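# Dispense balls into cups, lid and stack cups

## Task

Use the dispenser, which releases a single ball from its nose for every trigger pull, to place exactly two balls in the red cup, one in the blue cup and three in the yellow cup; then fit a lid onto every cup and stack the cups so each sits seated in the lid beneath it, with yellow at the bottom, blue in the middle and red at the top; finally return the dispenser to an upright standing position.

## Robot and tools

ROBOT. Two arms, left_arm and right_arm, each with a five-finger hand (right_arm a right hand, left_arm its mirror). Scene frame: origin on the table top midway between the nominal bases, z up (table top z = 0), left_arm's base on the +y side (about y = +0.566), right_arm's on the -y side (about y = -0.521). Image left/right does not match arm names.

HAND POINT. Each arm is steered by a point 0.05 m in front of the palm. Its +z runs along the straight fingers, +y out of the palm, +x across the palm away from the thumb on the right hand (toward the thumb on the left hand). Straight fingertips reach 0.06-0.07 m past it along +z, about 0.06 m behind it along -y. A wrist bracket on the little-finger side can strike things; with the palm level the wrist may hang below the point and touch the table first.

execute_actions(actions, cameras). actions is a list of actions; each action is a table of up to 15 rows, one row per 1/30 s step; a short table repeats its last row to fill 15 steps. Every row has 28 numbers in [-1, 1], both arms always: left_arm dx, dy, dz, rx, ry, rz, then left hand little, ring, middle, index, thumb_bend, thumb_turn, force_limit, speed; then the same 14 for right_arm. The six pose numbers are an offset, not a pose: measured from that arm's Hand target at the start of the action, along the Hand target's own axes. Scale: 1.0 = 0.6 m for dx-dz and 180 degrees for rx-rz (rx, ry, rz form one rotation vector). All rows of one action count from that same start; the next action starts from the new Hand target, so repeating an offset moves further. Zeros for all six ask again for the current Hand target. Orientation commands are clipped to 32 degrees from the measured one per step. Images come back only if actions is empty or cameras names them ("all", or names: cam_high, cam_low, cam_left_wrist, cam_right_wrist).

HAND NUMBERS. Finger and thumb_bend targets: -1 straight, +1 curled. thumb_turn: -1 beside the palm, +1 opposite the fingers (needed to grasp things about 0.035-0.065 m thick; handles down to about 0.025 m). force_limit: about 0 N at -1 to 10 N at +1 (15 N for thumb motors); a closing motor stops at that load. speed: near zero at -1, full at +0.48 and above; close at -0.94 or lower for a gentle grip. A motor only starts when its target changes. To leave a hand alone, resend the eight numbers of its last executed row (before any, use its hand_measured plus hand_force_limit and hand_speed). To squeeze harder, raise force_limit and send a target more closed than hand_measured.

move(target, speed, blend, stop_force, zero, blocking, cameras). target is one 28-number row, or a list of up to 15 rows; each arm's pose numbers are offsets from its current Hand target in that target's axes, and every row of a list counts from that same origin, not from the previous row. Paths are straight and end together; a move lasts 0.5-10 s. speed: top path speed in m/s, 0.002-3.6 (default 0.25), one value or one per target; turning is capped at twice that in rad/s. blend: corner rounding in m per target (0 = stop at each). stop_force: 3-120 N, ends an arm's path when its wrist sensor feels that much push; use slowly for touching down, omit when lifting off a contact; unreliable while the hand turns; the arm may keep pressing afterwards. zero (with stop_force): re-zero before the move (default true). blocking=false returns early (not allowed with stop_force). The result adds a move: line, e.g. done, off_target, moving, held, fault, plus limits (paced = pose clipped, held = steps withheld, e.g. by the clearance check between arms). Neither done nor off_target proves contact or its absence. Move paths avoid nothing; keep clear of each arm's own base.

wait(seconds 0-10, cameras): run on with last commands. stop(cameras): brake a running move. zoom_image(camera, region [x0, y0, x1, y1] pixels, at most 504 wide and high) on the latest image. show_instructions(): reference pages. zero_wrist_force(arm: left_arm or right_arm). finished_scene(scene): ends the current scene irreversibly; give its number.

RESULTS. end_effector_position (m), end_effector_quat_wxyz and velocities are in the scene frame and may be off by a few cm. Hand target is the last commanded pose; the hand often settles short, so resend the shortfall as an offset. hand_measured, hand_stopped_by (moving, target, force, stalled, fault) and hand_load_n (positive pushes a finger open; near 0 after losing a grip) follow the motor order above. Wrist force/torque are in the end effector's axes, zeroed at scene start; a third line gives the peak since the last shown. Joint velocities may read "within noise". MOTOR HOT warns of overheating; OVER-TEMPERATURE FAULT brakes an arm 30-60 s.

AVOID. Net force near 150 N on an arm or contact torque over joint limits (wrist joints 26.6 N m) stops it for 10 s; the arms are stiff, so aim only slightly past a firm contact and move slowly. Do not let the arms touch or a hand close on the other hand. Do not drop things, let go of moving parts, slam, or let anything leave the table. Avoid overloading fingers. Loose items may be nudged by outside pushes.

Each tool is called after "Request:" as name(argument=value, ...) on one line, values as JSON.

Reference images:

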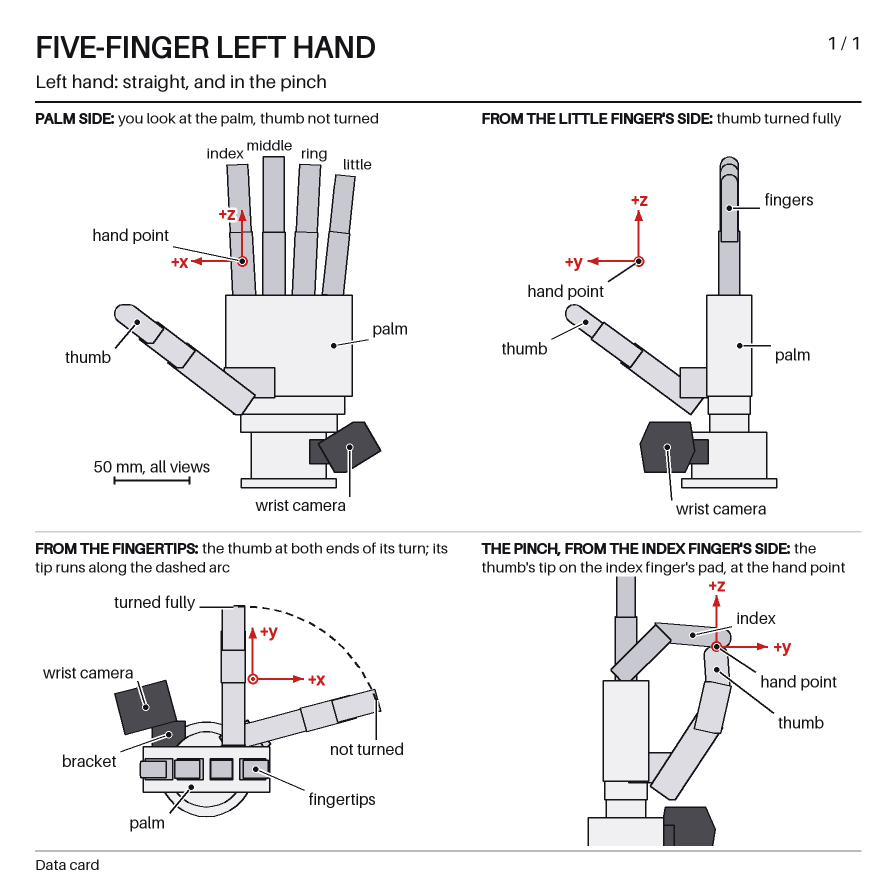

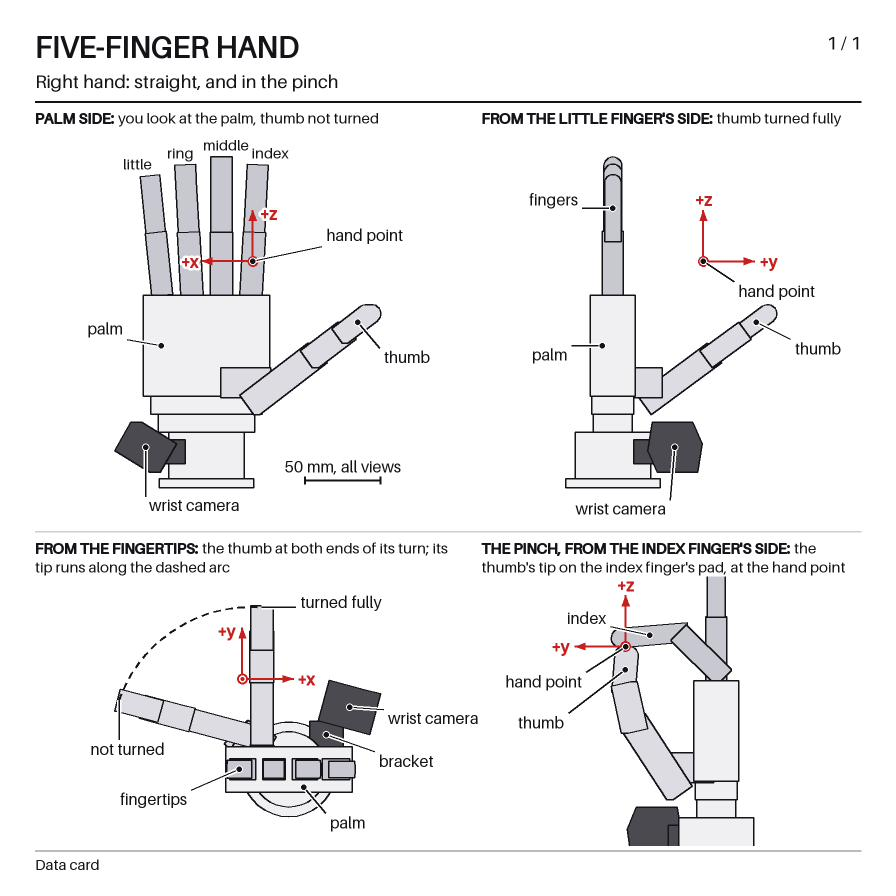

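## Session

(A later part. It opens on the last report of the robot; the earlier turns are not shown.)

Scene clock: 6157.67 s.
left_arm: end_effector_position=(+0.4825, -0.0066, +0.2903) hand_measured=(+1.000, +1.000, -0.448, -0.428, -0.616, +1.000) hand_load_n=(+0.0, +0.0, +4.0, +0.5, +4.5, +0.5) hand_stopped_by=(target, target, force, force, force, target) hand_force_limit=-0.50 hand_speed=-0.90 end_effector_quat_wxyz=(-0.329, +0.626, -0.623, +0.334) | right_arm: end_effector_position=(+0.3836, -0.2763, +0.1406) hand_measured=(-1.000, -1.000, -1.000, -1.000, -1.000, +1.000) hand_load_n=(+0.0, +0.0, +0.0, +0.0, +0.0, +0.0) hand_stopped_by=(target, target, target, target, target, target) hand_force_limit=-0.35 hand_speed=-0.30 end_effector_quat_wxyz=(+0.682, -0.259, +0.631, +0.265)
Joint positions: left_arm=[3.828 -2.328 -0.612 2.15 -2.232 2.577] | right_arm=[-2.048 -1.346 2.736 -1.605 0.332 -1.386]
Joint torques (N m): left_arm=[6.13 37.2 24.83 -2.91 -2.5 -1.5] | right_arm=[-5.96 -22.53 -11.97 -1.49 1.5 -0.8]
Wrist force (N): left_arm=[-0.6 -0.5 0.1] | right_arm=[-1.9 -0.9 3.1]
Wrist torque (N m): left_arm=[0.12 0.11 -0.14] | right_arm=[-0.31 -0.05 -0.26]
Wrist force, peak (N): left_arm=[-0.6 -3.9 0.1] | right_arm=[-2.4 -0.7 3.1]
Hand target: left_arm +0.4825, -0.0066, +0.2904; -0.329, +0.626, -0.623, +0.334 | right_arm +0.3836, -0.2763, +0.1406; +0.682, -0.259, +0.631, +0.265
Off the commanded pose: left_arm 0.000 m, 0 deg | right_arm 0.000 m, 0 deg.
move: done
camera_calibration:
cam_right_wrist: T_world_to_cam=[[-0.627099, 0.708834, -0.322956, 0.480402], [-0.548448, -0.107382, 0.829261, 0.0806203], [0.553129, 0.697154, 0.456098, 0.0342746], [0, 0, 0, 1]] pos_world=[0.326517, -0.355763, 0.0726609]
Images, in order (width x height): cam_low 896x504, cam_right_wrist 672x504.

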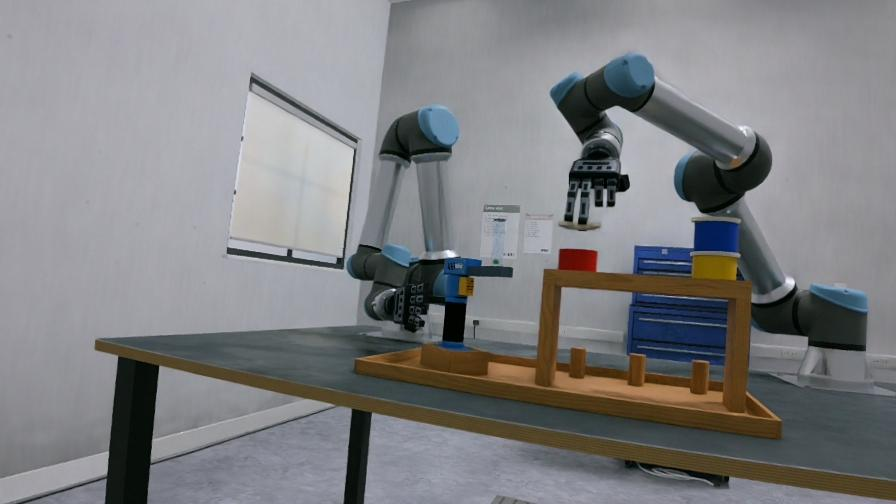

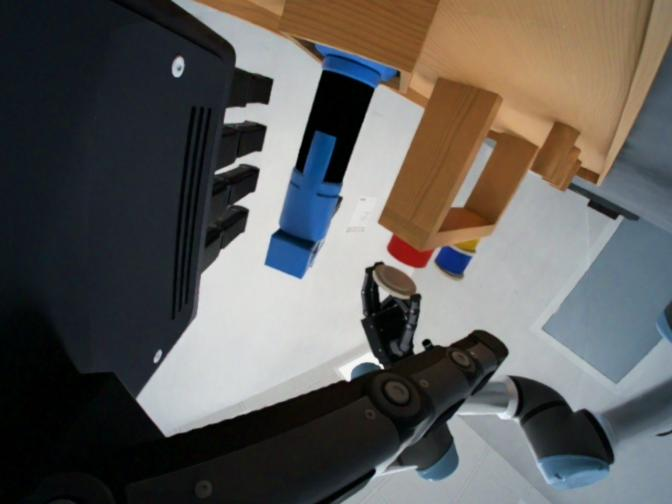

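Request:
move(target=[[0,-0.0276,-0.0187,0,0,0,1,1,-0.4,-0.4,-0.4,1,-0.5,-0.9,0,0,0,0,0,0,-1,-1,-1,-1,-1,1,-0.35,-0.3],[-0.0068,0.0715,-0.1652,0,0,0,1,1,-0.4,-0.4,-0.4,1,-0.5,-0.9,0,0,0,0,0,0,-1,-1,-1,-1,-1,1,-0.35,-0.3],[-0.0068,0.3619,0.0312,0,0,0,1,1,-0.4,-0.4,-0.4,1,-0.5,-0.9,0,0,0,0,0,0,-1,-1,-1,-1,-1,1,-0.35,-0.3]], speed=[0.1,0.12,0.08], cameras=["cam_low","cam_right_wrist","cam_high"])

Scene clock: 6175.30 s.
left_arm: end_effector_position=(+0.3764, -0.0042, +0.1001) hand_measured=(+1.000, +1.000, -0.448, -0.428, -0.616, +1.000) hand_load_n=(+0.0, +0.0, +4.0, +0.5, +4.0, +0.5) hand_stopped_by=(target, target, force, force, force, target) hand_force_limit=-0.50 hand_speed=-0.90 end_effector_quat_wxyz=(-0.329, +0.626, -0.623, +0.334) | right_arm: end_effector_position=(+0.3836, -0.2763, +0.1406) hand_measured=(-1.000, -1.000, -1.000, -1.000, -1.000, +1.000) hand_load_n=(+0.0, +0.0, -0.5, +0.0, +0.0, +0.0) hand_stopped_by=(target, target, target, target, target, target) hand_force_limit=-0.35 hand_speed=-0.30 end_effector_quat_wxyz=(+0.682, -0.259, +0.631, +0.265)
Joint positions: left_arm=[3.686 -2.252 -1.253 2.625 -2.328 2.438] | right_arm=[-2.048 -1.346 2.736 -1.605 0.332 -1.386]
Joint torques (N m): left_arm=[-9.78 33.59 8.29 0.87 -0.68 1.56] | right_arm=[-6.4 -21.33 -11.82 -1.52 1.5 -0.69]
Wrist force (N): left_arm=[-0.9 -1.1 0.3] | right_arm=[-1.8 -0.4 3.2]
Wrist torque (N m): left_arm=[0.01 0.17 -0.02] | right_arm=[-0.24 -0.07 -0.23]
Wrist force, peak (N): left_arm=[-1.0 -1.3 0.8] | right_arm=[-2.2 -0.4 3.4]
Hand target: left_arm +0.3764, -0.0043, +0.1000; -0.329, +0.626, -0.623, +0.334 | right_arm +0.3836, -0.2763, +0.1406; +0.682, -0.259, +0.631, +0.265
Off the commanded pose: left_arm 0.000 m, 0 deg | right_arm 0.000 m, 0 deg.
move: done
camera_calibration:
cam_right_wrist: T_world_to_cam=[[-0.627099, 0.708834, -0.322956, 0.480402], [-0.548448, -0.107382, 0.829261, 0.0806203], [0.553129, 0.697154, 0.456098, 0.0342746], [0, 0, 0, 1]] pos_world=[0.326517, -0.355763, 0.0726609]
Images, in order (width x height): cam_high 896x504, cam_low 896x504, cam_right_wrist 672x504.

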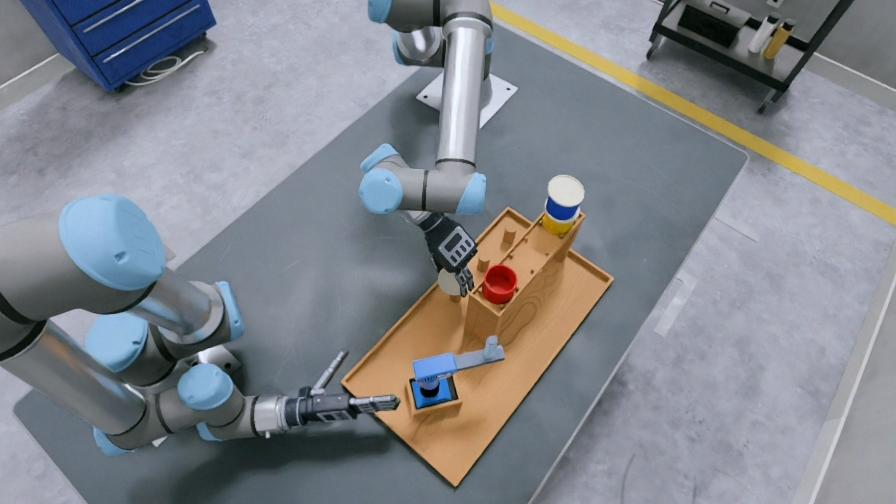

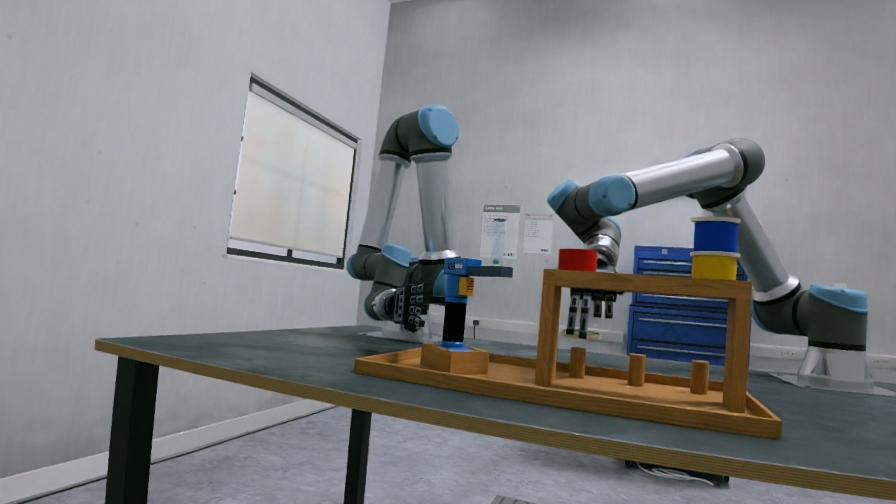

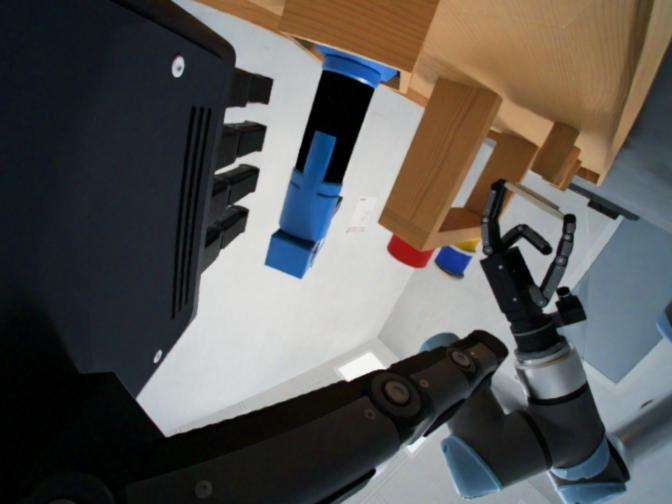

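Request:
move(target=[-0.003,0.0304,0.0205,0,0,0,1,1,-0.4,-0.4,-0.4,1,-0.5,-0.9,0,0,0,0,0,0,-1,-1,-1,-1,-1,1,-0.35,-0.3], speed=0.015, stop_force=4, cameras=["cam_low","cam_right_wrist","cam_high"])

Request:
zoom_image(camera="cam_high", region=[400, 200, 560, 320])

Request:
zoom_image(camera="cam_low", region=[530, 280, 770, 420])

Request:
zoom_image(camera="cam_right_wrist", region=[440, 100, 620, 260])

Scene clock: 6190.27 s.
left_arm: end_effector_position=(+0.3764, -0.0030, +0.0822) hand_measured=(+1.000, +1.000, -0.448, -0.428, -0.616, +1.000) hand_load_n=(+0.0, +0.0, +4.0, +1.5, +5.5, +0.5) hand_stopped_by=(target, target, force, force, force, target) hand_force_limit=-0.50 hand_speed=-0.90 end_effector_quat_wxyz=(-0.329, +0.626, -0.623, +0.334) | right_arm: end_effector_position=(+0.3836, -0.2763, +0.1406) hand_measured=(-1.000, -1.000, -1.000, -1.000, -1.000, +1.000) hand_load_n=(+0.0, +0.0, +0.0, +0.0, +0.0, -0.5) hand_stopped_by=(target, target, target, target, target, target) hand_force_limit=-0.35 hand_speed=-0.30 end_effector_quat_wxyz=(+0.682, -0.259, +0.631, +0.265)
Joint positions: left_arm=[3.687 -2.265 -1.279 2.666 -2.327 2.439] | right_arm=[-2.048 -1.346 2.736 -1.605 0.332 -1.386]
Joint torques (N m): left_arm=[-0.17 48.99 23.42 -3.06 0.62 -0.85] | right_arm=[-6.18 -22.34 -12.33 -1.44 1.43 -0.76]
Wrist force (N): left_arm=[-0.7 -1.4 0.3] | right_arm=[-2.1 -0.6 3.0]
Wrist torque (N m): left_arm=[0.02 0.16 -0.15] | right_arm=[-0.25 -0.01 -0.25]
Wrist force, peak (N): left_arm=[0.1 -4.9 -1.4] | right_arm=[-2.5 -0.6 3.3]
Hand target: left_arm +0.3764, -0.0030, +0.0822; -0.329, +0.626, -0.623, +0.334 (not the last commanded pose) | right_arm +0.3836, -0.2763, +0.1406; +0.682, -0.259, +0.631, +0.265
Off the commanded pose: left_arm 0.004 m, 0 deg | right_arm 0.000 m, 0 deg.
move: contact (left_arm)
camera_calibration:
cam_right_wrist: T_world_to_cam=[[-0.627099, 0.708834, -0.322956, 0.480402], [-0.548448, -0.107382, 0.829261, 0.0806203], [0.553129, 0.697154, 0.456098, 0.0342746], [0, 0, 0, 1]] pos_world=[0.326517, -0.355763, 0.0726609]
Images, in order (width x height): cam_high 896x504, cam_low 896x504, cam_right_wrist 672x504.

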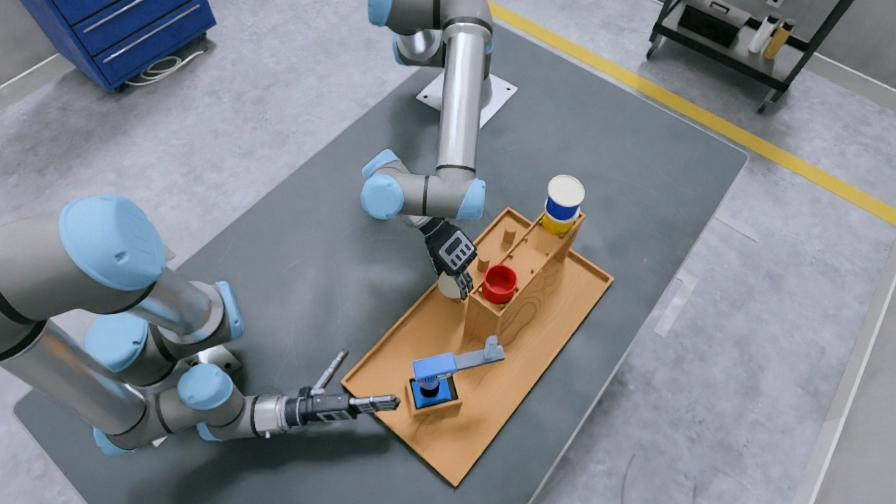

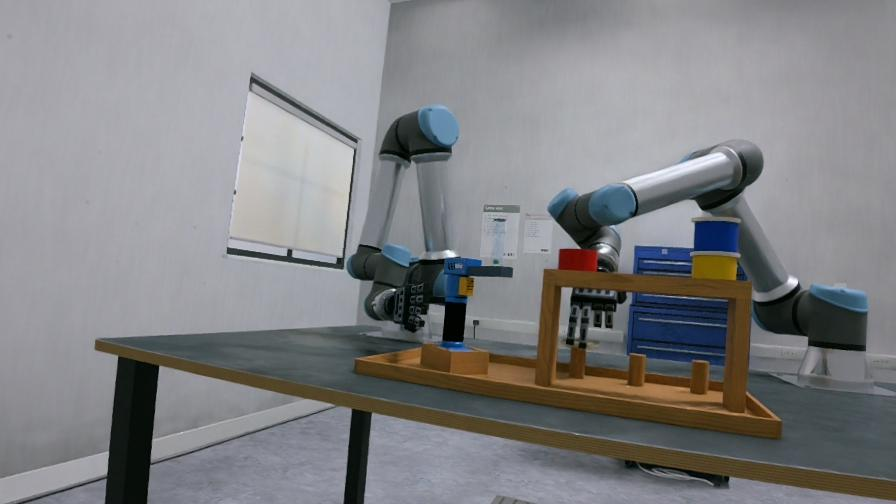

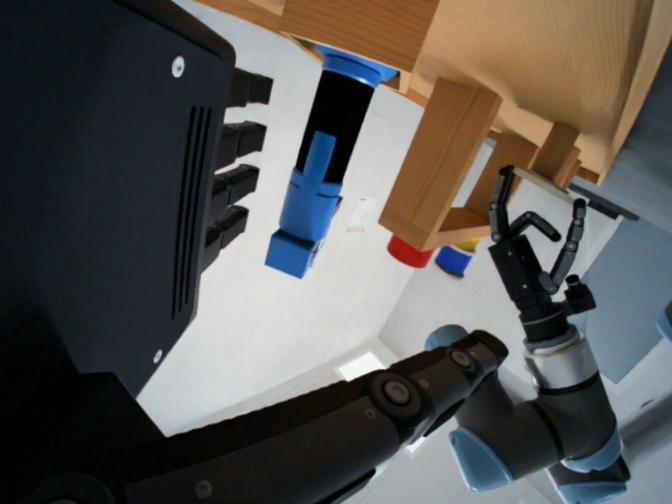

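Scaled by 3.150 from the camera's 896x504 image, which has a finer 1280x720 frame.

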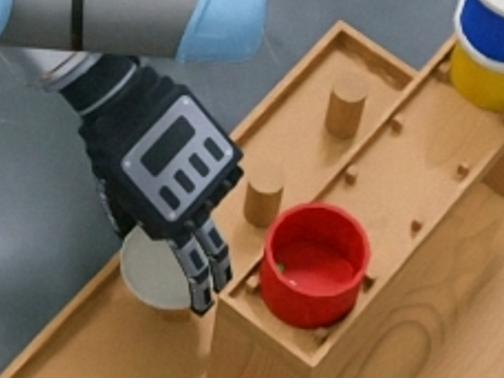

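Scaled by 2.100 from the camera's 896x504 image, which has a finer 1280x720 frame.

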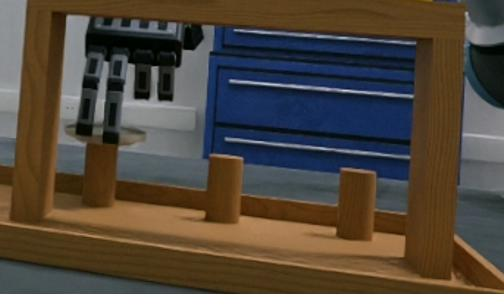

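Scaled by 2.800 from the camera's 672x504 image, which has a finer 960x720 frame.

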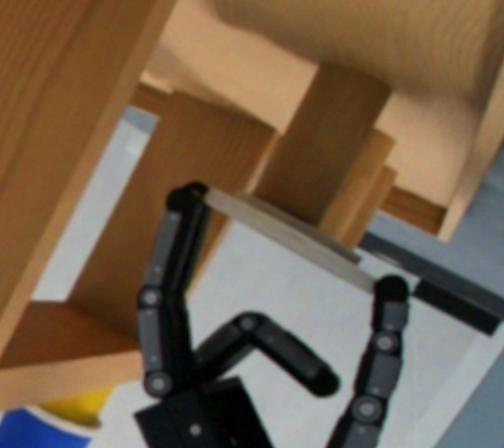

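Request:
move(target=[[0,0,0,0,0,0,1,1,-0.8,-0.8,-0.8,1,-0.5,-0.85,0,0,0,0,0,0,-1,-1,-1,-1,-1,1,-0.35,-0.3],[0,0.0168,-0.0248,0,0,0,1,1,-0.8,-0.8,-0.8,1,-0.5,-0.85,0,0,0,0,0,0,-1,-1,-1,-1,-1,1,-0.35,-0.3],[0,-0.3075,-0.2442,0,0,0,1,1,-0.8,-0.8,-0.8,1,-0.5,-0.85,0,0,0,0,0,0,-1,-1,-1,-1,-1,1,-0.35,-0.3]], speed=[0.05,0.05,0.12], cameras=["cam_low","cam_right_wrist","cam_high"])

Request:
zoom_image(camera="cam_low", region=[530, 180, 770, 420])

Request:
zoom_image(camera="cam_high", region=[400, 160, 600, 320])

Scene clock: 6212.80 s.
left_arm: end_effector_position=(+0.3584, -0.0008, +0.3170) hand_measured=(+1.000, +1.000, -0.800, -0.800, -0.800, +1.000) hand_load_n=(+0.0, +0.0, +0.0, +0.0, +0.0, +0.5) hand_stopped_by=(target, target, target, target, target, target) hand_force_limit=-0.50 hand_speed=-0.85 end_effector_quat_wxyz=(-0.329, +0.626, -0.623, +0.334) | right_arm: end_effector_position=(+0.3836, -0.2763, +0.1406) hand_measured=(-1.000, -1.000, -1.000, -1.000, -1.000, +1.000) hand_load_n=(+0.0, +0.0, +0.0, +0.0, +0.0, +0.0) hand_stopped_by=(target, target, target, target, target, target) hand_force_limit=-0.35 hand_speed=-0.30 end_effector_quat_wxyz=(+0.682, -0.259, +0.631, +0.265)
Joint positions: left_arm=[3.662 -2.163 -0.841 2.107 -2.343 2.412] | right_arm=[-2.048 -1.346 2.736 -1.605 0.332 -1.386]
Joint torques (N m): left_arm=[-10.27 32.96 23.91 -3.14 -3.66 -1.42] | right_arm=[-6.14 -21.68 -12.01 -1.48 1.53 -0.7]
Wrist force (N): left_arm=[-0.9 -0.6 0.1] | right_arm=[-2.0 -0.5 3.1]
Wrist torque (N m): left_arm=[0.11 0.13 0.02] | right_arm=[-0.24 -0.05 -0.25]
Wrist force, peak (N): left_arm=[-1.1 -1.6 0.2] | right_arm=[-2.3 -0.8 3.3]
Hand target: left_arm +0.3583, -0.0009, +0.3171; -0.329, +0.626, -0.623, +0.334 | right_arm +0.3836, -0.2763, +0.1406; +0.682, -0.259, +0.631, +0.265
Off the commanded pose: left_arm 0.000 m, 0 deg | right_arm 0.000 m, 0 deg.
move: done
camera_calibration:
cam_right_wrist: T_world_to_cam=[[-0.627099, 0.708834, -0.322956, 0.480402], [-0.548448, -0.107382, 0.829261, 0.0806203], [0.553129, 0.697154, 0.456098, 0.0342746], [0, 0, 0, 1]] pos_world=[0.326517, -0.355763, 0.0726609]
Images, in order (width x height): cam_high 896x504, cam_low 896x504, cam_right_wrist 672x504.

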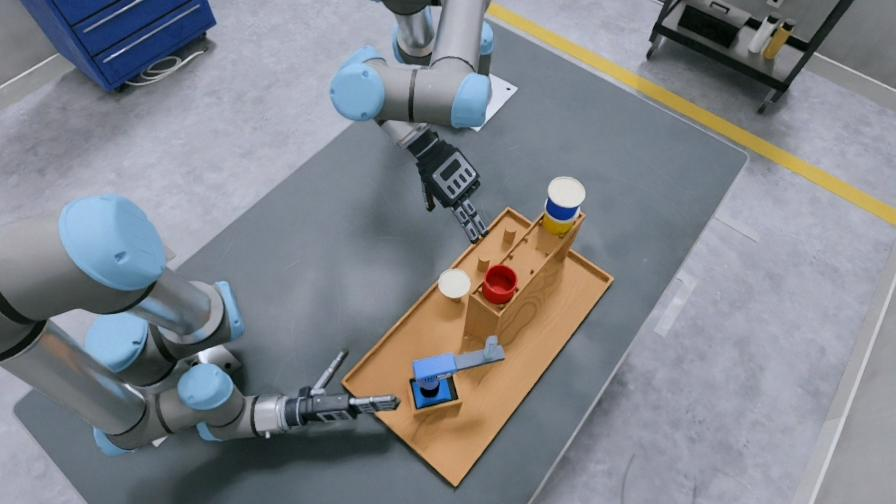

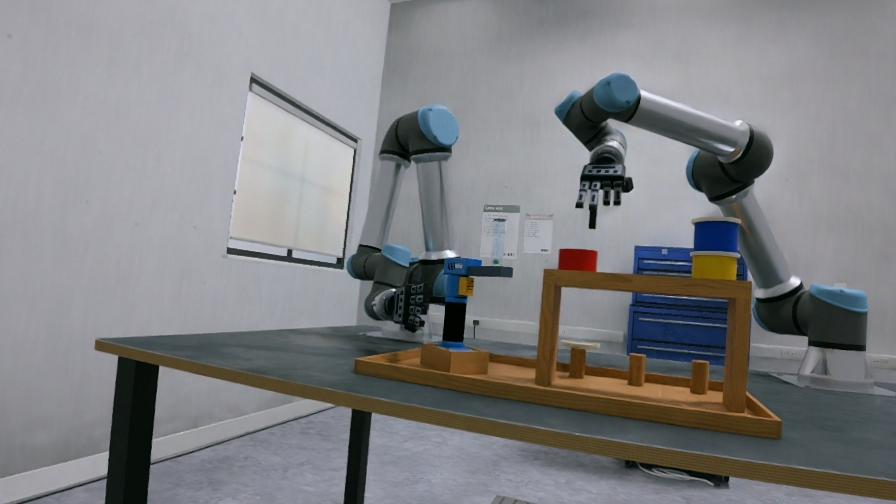

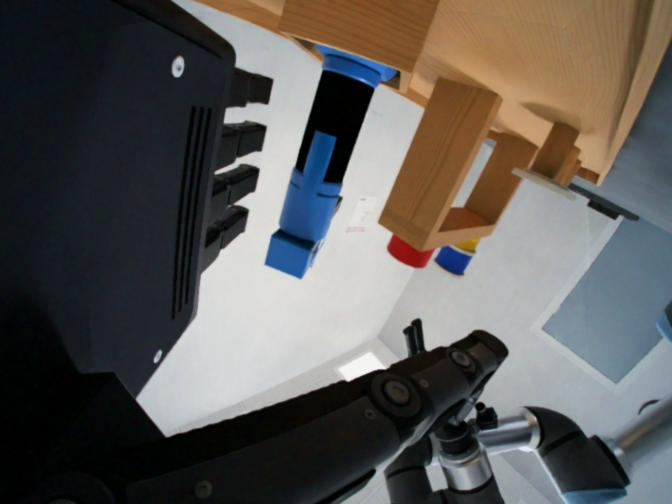

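Scaled by 2.100 from the camera's 896x504 image, which has a finer 1280x720 frame.

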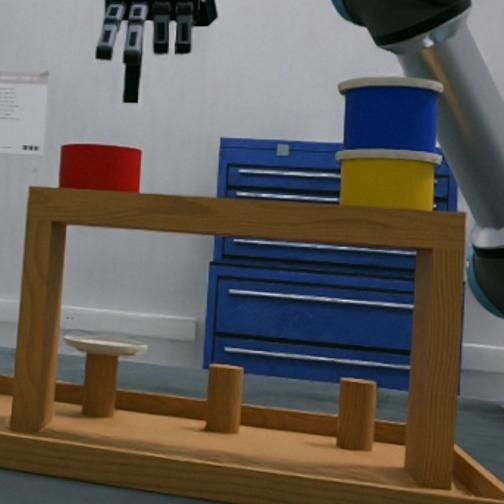

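Scaled by 2.520 from the camera's 896x504 image, which has a finer 1280x720 frame.

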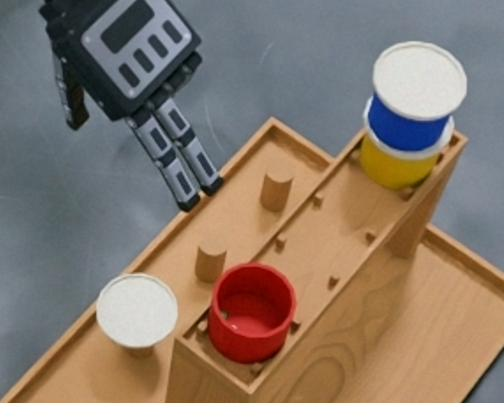

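Request:
move(target=[[0.0073,-0.0919,0.1867,0,0,0,1,1,-0.8,-0.8,-1,1,-0.5,-0.9,0,0,0,0,0,0,-1,-1,-1,-1,-1,1,-0.35,-0.3],[0.0073,-0.004,0.2461,0,0,0,1,1,-0.8,-0.8,-1,1,-0.5,-0.9,0,0,0,0,0,0,-1,-1,-1,-1,-1,1,-0.35,-0.3],[0.0073,-0.0128,0.2592,0,0,0,1,1,-0.8,-0.8,-1,1,-0.5,-0.9,0,0,0,0,0,0,-1,-1,-1,-1,-1,1,-0.35,-0.3]], speed=[0.12,0.06,0.03], cameras=["cam_low","cam_right_wrist","cam_left_wrist"])

Request:
zoom_image(camera="cam_low", region=[520, 160, 680, 300])

Request:
zoom_image(camera="cam_right_wrist", region=[340, 190, 500, 350])

Scene clock: 6249.60 s.
left_arm: end_effector_position=(+0.4914, -0.0059, +0.2364) hand_measured=(+1.000, +1.000, -0.800, -0.800, -1.000, +1.000) hand_load_n=(+0.0, +0.0, +0.0, +0.0, +0.0, +0.0) hand_stopped_by=(target, target, target, target, target, target) hand_force_limit=-0.50 hand_speed=-0.90 end_effector_quat_wxyz=(-0.329, +0.626, -0.623, +0.334) end_effector_velocity=(+0.001, +0.000, +0.000) end_effector_angular_velocity=(+0.000, +0.000, +0.000) | right_arm: end_effector_position=(+0.3836, -0.2763, +0.1406) hand_measured=(-1.000, -1.000, -1.000, -1.000, -1.000, +1.000) hand_load_n=(+0.0, +0.0, +0.0, +0.0, +0.0, -0.5) hand_stopped_by=(target, target, target, target, target, target) hand_force_limit=-0.35 hand_speed=-0.30 end_effector_quat_wxyz=(+0.682, -0.259, +0.631, +0.265)
Joint positions: left_arm=[3.839 -2.315 -0.771 2.304 -2.224 2.587] | right_arm=[-2.048 -1.346 2.736 -1.605 0.332 -1.386]
Joint velocities: left_arm=[0.002 -0.002 0.005 -0.001 0.001 0.002] | right_arm=[within noise]
Joint torques (N m): left_arm=[11 36.7 24.89 -2.65 2.03 1.64] | right_arm=[-6.39 -22.33 -12.65 -1.44 1.44 -0.66]
Wrist force (N): left_arm=[-0.7 -0.9 0.2] | right_arm=[-2.2 -0.5 2.9]
Wrist torque (N m): left_arm=[0.07 0.13 -0.19] | right_arm=[-0.23 0.00 -0.26]
Wrist force, peak (N): left_arm=[-1.0 -1.1 0.6] | right_arm=[-2.3 -0.9 3.3]
Hand target: left_arm +0.4915, -0.0060, +0.2364; -0.329, +0.626, -0.623, +0.334 | right_arm +0.3836, -0.2763, +0.1406; +0.682, -0.259, +0.631, +0.265
Off the commanded pose: left_arm 0.000 m, 0 deg | right_arm 0.000 m, 0 deg.
move: done
camera_calibration:
cam_left_wrist: T_world_to_cam=[[0.554136, -0.19632, 0.808945, -0.469389], [-0.438292, -0.894989, 0.0830322, 0.205341], [0.707696, -0.400565, -0.581991, -0.0979752], [0, 0, 0, 1]] pos_world=[0.419441, 0.0523817, 0.305639]
cam_right_wrist: T_world_to_cam=[[-0.627099, 0.708834, -0.322956, 0.480402], [-0.548448, -0.107382, 0.829261, 0.0806203], [0.553129, 0.697154, 0.456098, 0.0342746], [0, 0, 0, 1]] pos_world=[0.326517, -0.355763, 0.0726609]
Images, in order (width x height): cam_low 896x504, cam_left_wrist 672x504, cam_right_wrist 672x504.

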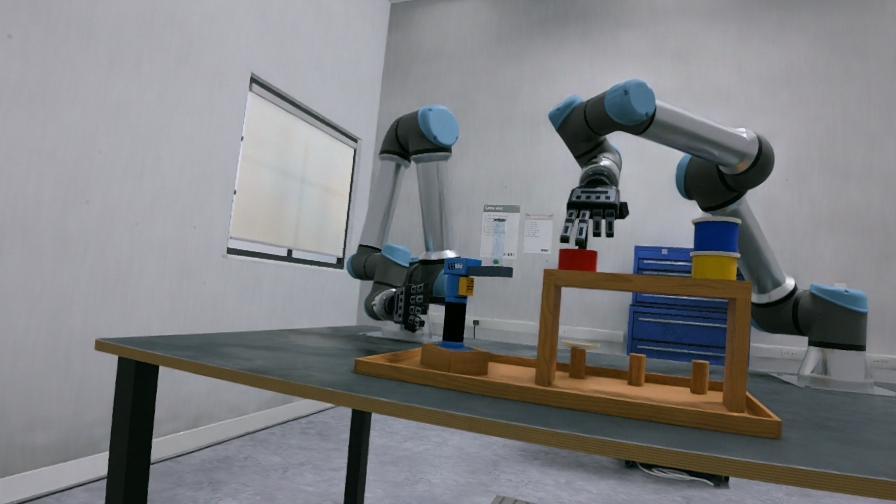

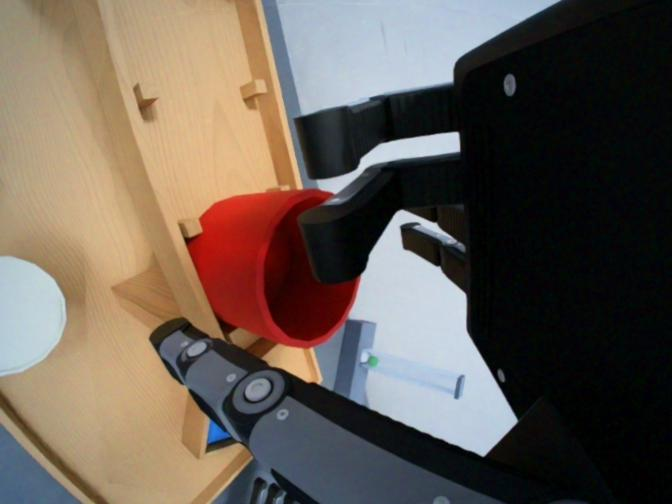

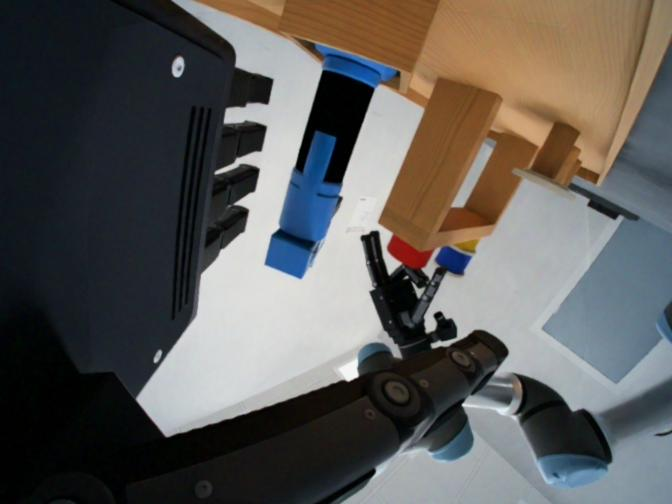

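Scaled by 3.150 from the camera's 896x504 image, which has a finer 1280x720 frame.

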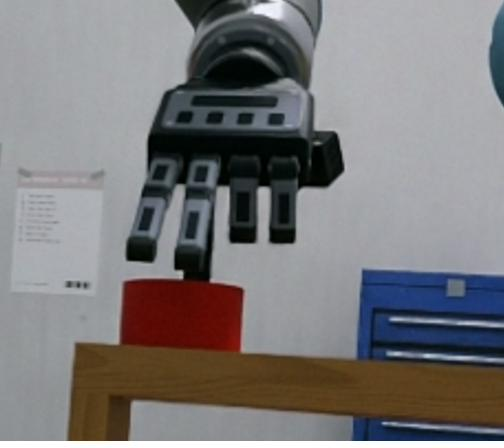

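Scaled by 3.150 from the camera's 672x504 image, which has a finer 960x720 frame.

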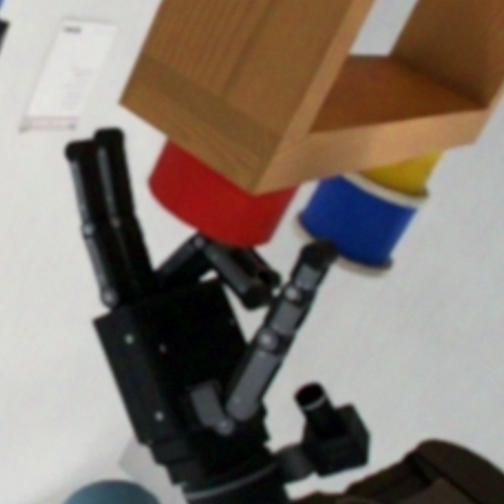

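Request:
move(target=[0,0,0,0,0,0,1,1,0,0,-0.5,1,-0.5,-0.9,0,0,0,0,0,0,-1,-1,-1,-1,-1,1,-0.35,-0.3], speed=0.03, cameras=["cam_low","cam_right_wrist","cam_left_wrist"])

Request:
zoom_image(camera="cam_low", region=[520, 160, 680, 300])

Request:
zoom_image(camera="cam_right_wrist", region=[340, 190, 500, 350])

Scene clock: 6260.97 s.
left_arm: end_effector_position=(+0.4915, -0.0059, +0.2364) hand_measured=(+1.000, +1.000, -0.308, -0.298, -0.668, +1.000) hand_load_n=(+0.0, +0.0, +2.0, +2.5, +4.5, +0.0) hand_stopped_by=(target, target, force, force, force, target) hand_force_limit=-0.50 hand_speed=-0.90 end_effector_quat_wxyz=(-0.329, +0.626, -0.623, +0.334) | right_arm: end_effector_position=(+0.3836, -0.2763, +0.1406) hand_measured=(-1.000, -1.000, -1.000, -1.000, -1.000, +1.000) hand_load_n=(+0.0, +0.0, +0.0, +0.0, +0.0, -0.5) hand_stopped_by=(target, target, target, target, target, target) hand_force_limit=-0.35 hand_speed=-0.30 end_effector_quat_wxyz=(+0.682, -0.259, +0.631, +0.265)
Joint positions: left_arm=[3.839 -2.315 -0.771 2.304 -2.224 2.587] | right_arm=[-2.048 -1.346 2.736 -1.605 0.332 -1.386]
Joint torques (N m): left_arm=[2.88 37.76 18.83 -2.67 1.41 0.78] | right_arm=[-6.49 -22.31 -12.38 -1.34 1.46 -0.66]
Wrist force (N): left_arm=[-0.8 -1.0 0.9] | right_arm=[-2.2 -0.3 3.0]
Wrist torque (N m): left_arm=[0.10 0.15 -0.18] | right_arm=[-0.21 -0.01 -0.25]
Wrist force, peak (N): left_arm=[0.0 -4.8 2.0] | right_arm=[-2.3 -0.5 3.4]
Hand target: left_arm +0.4915, -0.0060, +0.2364; -0.329, +0.626, -0.623, +0.334 | right_arm +0.3836, -0.2763, +0.1406; +0.682, -0.259, +0.631, +0.265
Off the commanded pose: left_arm 0.000 m, 0 deg | right_arm 0.000 m, 0 deg.
move: done
camera_calibration:
cam_left_wrist: T_world_to_cam=[[0.554217, -0.196302, 0.808894, -0.469464], [-0.438255, -0.895004, 0.0830727, 0.205358], [0.707655, -0.400542, -0.582057, -0.09801], [0, 0, 0, 1]] pos_world=[0.419541, 0.0523817, 0.305639]
cam_right_wrist: T_world_to_cam=[[-0.627099, 0.708834, -0.322956, 0.480402], [-0.548448, -0.107382, 0.829261, 0.0806203], [0.553129, 0.697154, 0.456098, 0.0342746], [0, 0, 0, 1]] pos_world=[0.326517, -0.355763, 0.0726609]
Images, in order (width x height): cam_low 896x504, cam_left_wrist 672x504, cam_right_wrist 672x504.

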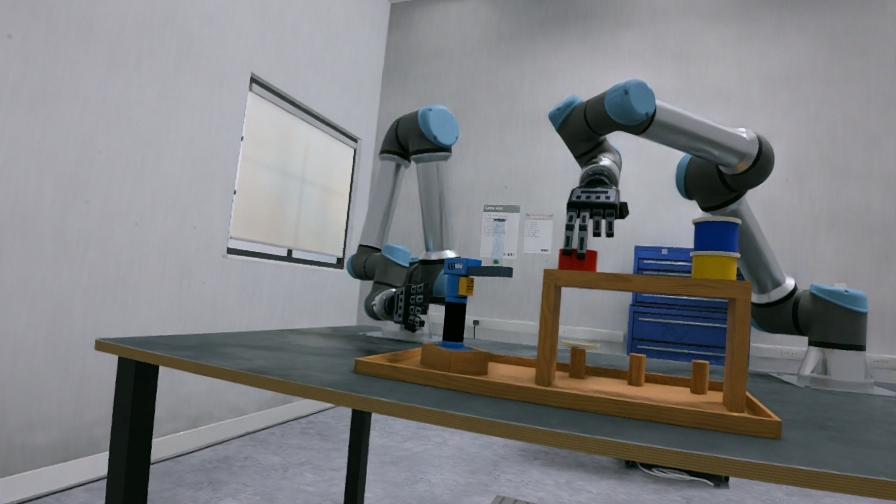

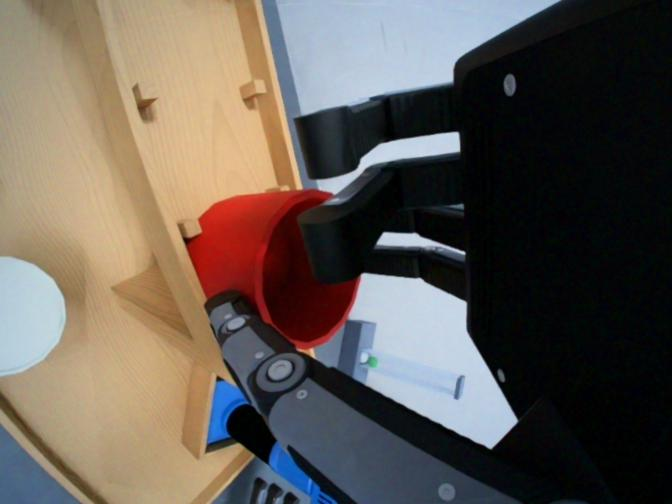

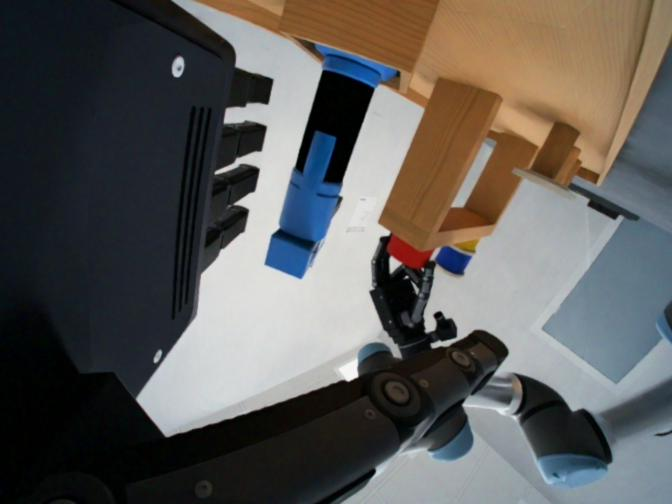

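Scaled by 3.150 from the camera's 896x504 image, which has a finer 1280x720 frame.

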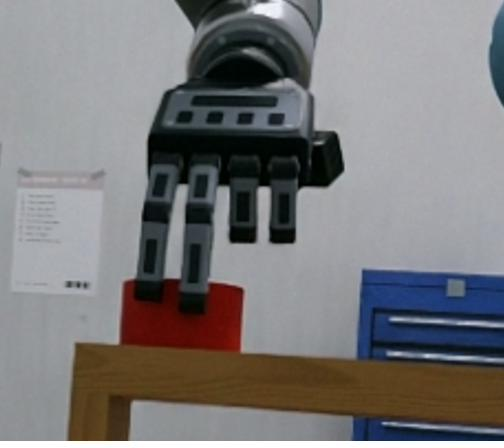

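Scaled by 3.150 from the camera's 672x504 image, which has a finer 960x720 frame.

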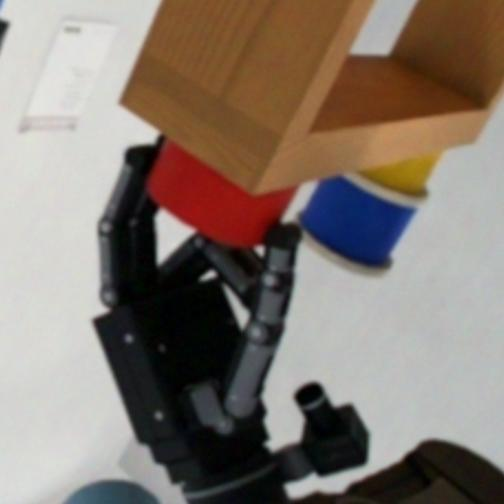

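Request:
move(target=[[0,0,0,0,0,0,1,1,0.05,0.05,-0.45,1,-0.35,-0.92,0,0,0,0,0,0,-1,-1,-1,-1,-1,1,-0.35,-0.3],[0,-0.0276,-0.0187,0,0,0,1,1,0.05,0.05,-0.45,1,-0.35,-0.92,0,0,0,0,0,0,-1,-1,-1,-1,-1,1,-0.35,-0.3]], speed=0.03, cameras=["cam_low","cam_right_wrist","cam_left_wrist"])

Request:
zoom_image(camera="cam_low", region=[520, 160, 680, 300])

Request:
zoom_image(camera="cam_right_wrist", region=[340, 190, 500, 350])

Scene clock: 6270.20 s.
left_arm: end_effector_position=(+0.4915, -0.0058, +0.2563) hand_measured=(+1.000, +1.000, -0.302, -0.292, -0.668, +1.000) hand_load_n=(+0.0, +0.0, +2.5, +3.0, +7.0, +0.5) hand_stopped_by=(target, target, force, force, force, target) hand_force_limit=-0.35 hand_speed=-0.92 end_effector_quat_wxyz=(-0.329, +0.626, -0.623, +0.334) | right_arm: end_effector_position=(+0.3836, -0.2763, +0.1406) hand_measured=(-1.000, -1.000, -1.000, -1.000, -1.000, +1.000) hand_load_n=(+0.0, +0.0, +0.0, +0.0, +0.0, -0.5) hand_stopped_by=(target, target, target, target, target, target) hand_force_limit=-0.35 hand_speed=-0.30 end_effector_quat_wxyz=(+0.682, -0.259, +0.631, +0.265)
Joint positions: left_arm=[3.84 -2.32 -0.711 2.249 -2.224 2.587] | right_arm=[-2.048 -1.346 2.736 -1.605 0.332 -1.386]
Joint torques (N m): left_arm=[10.61 37.07 25.09 -2.88 0.13 -1.24] | right_arm=[-6.18 -21.85 -12.68 -1.47 1.35 -0.66]
Wrist force (N): left_arm=[-0.2 -0.2 0.6] | right_arm=[-2.0 -0.2 3.0]
Wrist torque (N m): left_arm=[0.11 0.06 -0.17] | right_arm=[-0.20 -0.02 -0.24]
Wrist force, peak (N): left_arm=[-0.4 -5.6 3.8] | right_arm=[-2.3 -0.7 3.3]
Hand target: left_arm +0.4915, -0.0058, +0.2564; -0.329, +0.626, -0.623, +0.334 | right_arm +0.3836, -0.2763, +0.1406; +0.682, -0.259, +0.631, +0.265
Off the commanded pose: left_arm 0.000 m, 0 deg | right_arm 0.000 m, 0 deg.
move: done
camera_calibration:
cam_left_wrist: T_world_to_cam=[[0.554146, -0.196412, 0.808915, -0.485493], [-0.438391, -0.894942, 0.0830192, 0.203954], [0.707627, -0.400626, -0.582034, -0.0863376], [0, 0, 0, 1]] pos_world=[0.419541, 0.0525817, 0.325539]
cam_right_wrist: T_world_to_cam=[[-0.627099, 0.708834, -0.322956, 0.480402], [-0.548448, -0.107382, 0.829261, 0.0806203], [0.553129, 0.697154, 0.456098, 0.0342746], [0, 0, 0, 1]] pos_world=[0.326517, -0.355763, 0.0726609]
Images, in order (width x height): cam_low 896x504, cam_left_wrist 672x504, cam_right_wrist 672x504.

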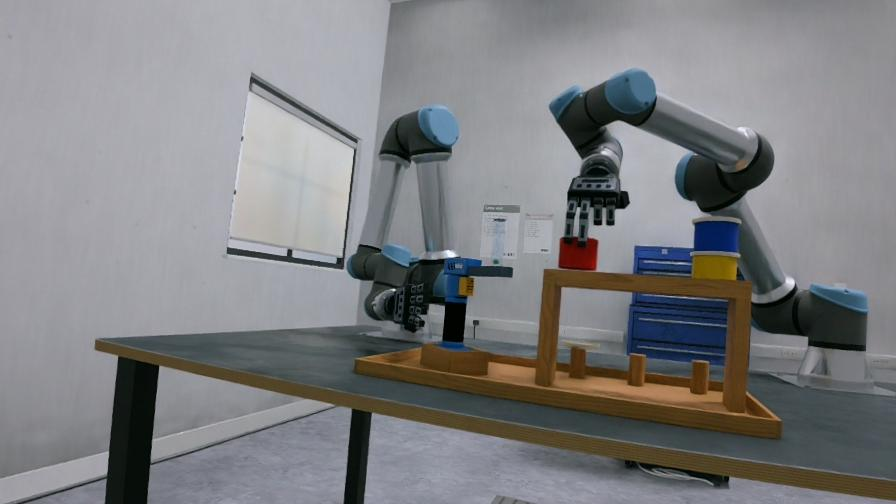

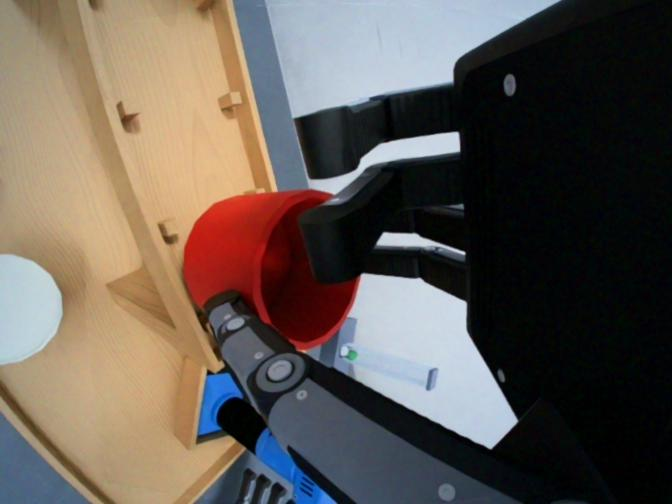

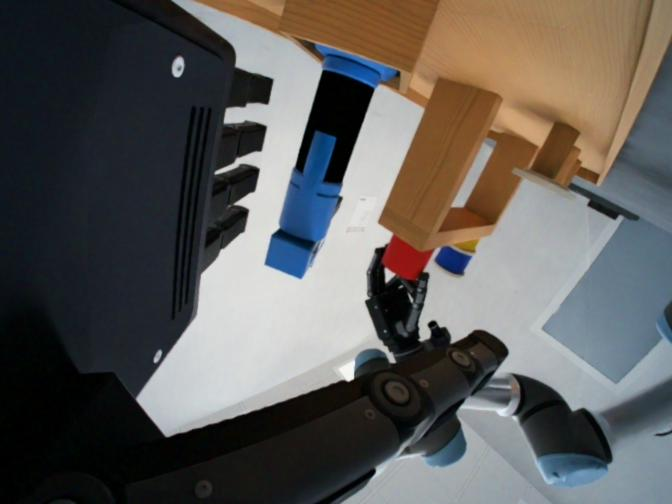

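Scaled by 3.150 from the camera's 896x504 image, which has a finer 1280x720 frame.

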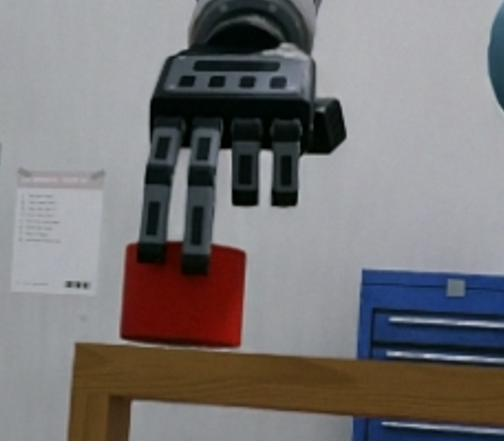

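Scaled by 3.150 from the camera's 672x504 image, which has a finer 960x720 frame.

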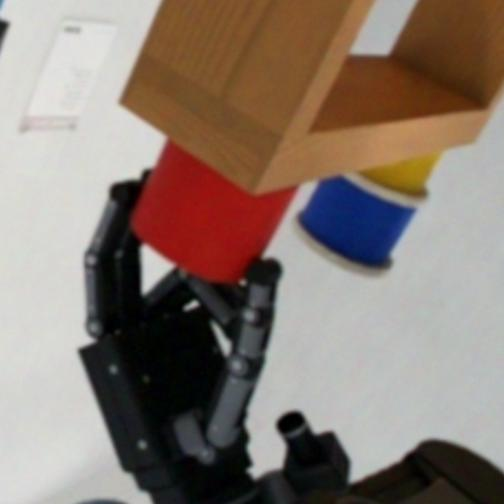

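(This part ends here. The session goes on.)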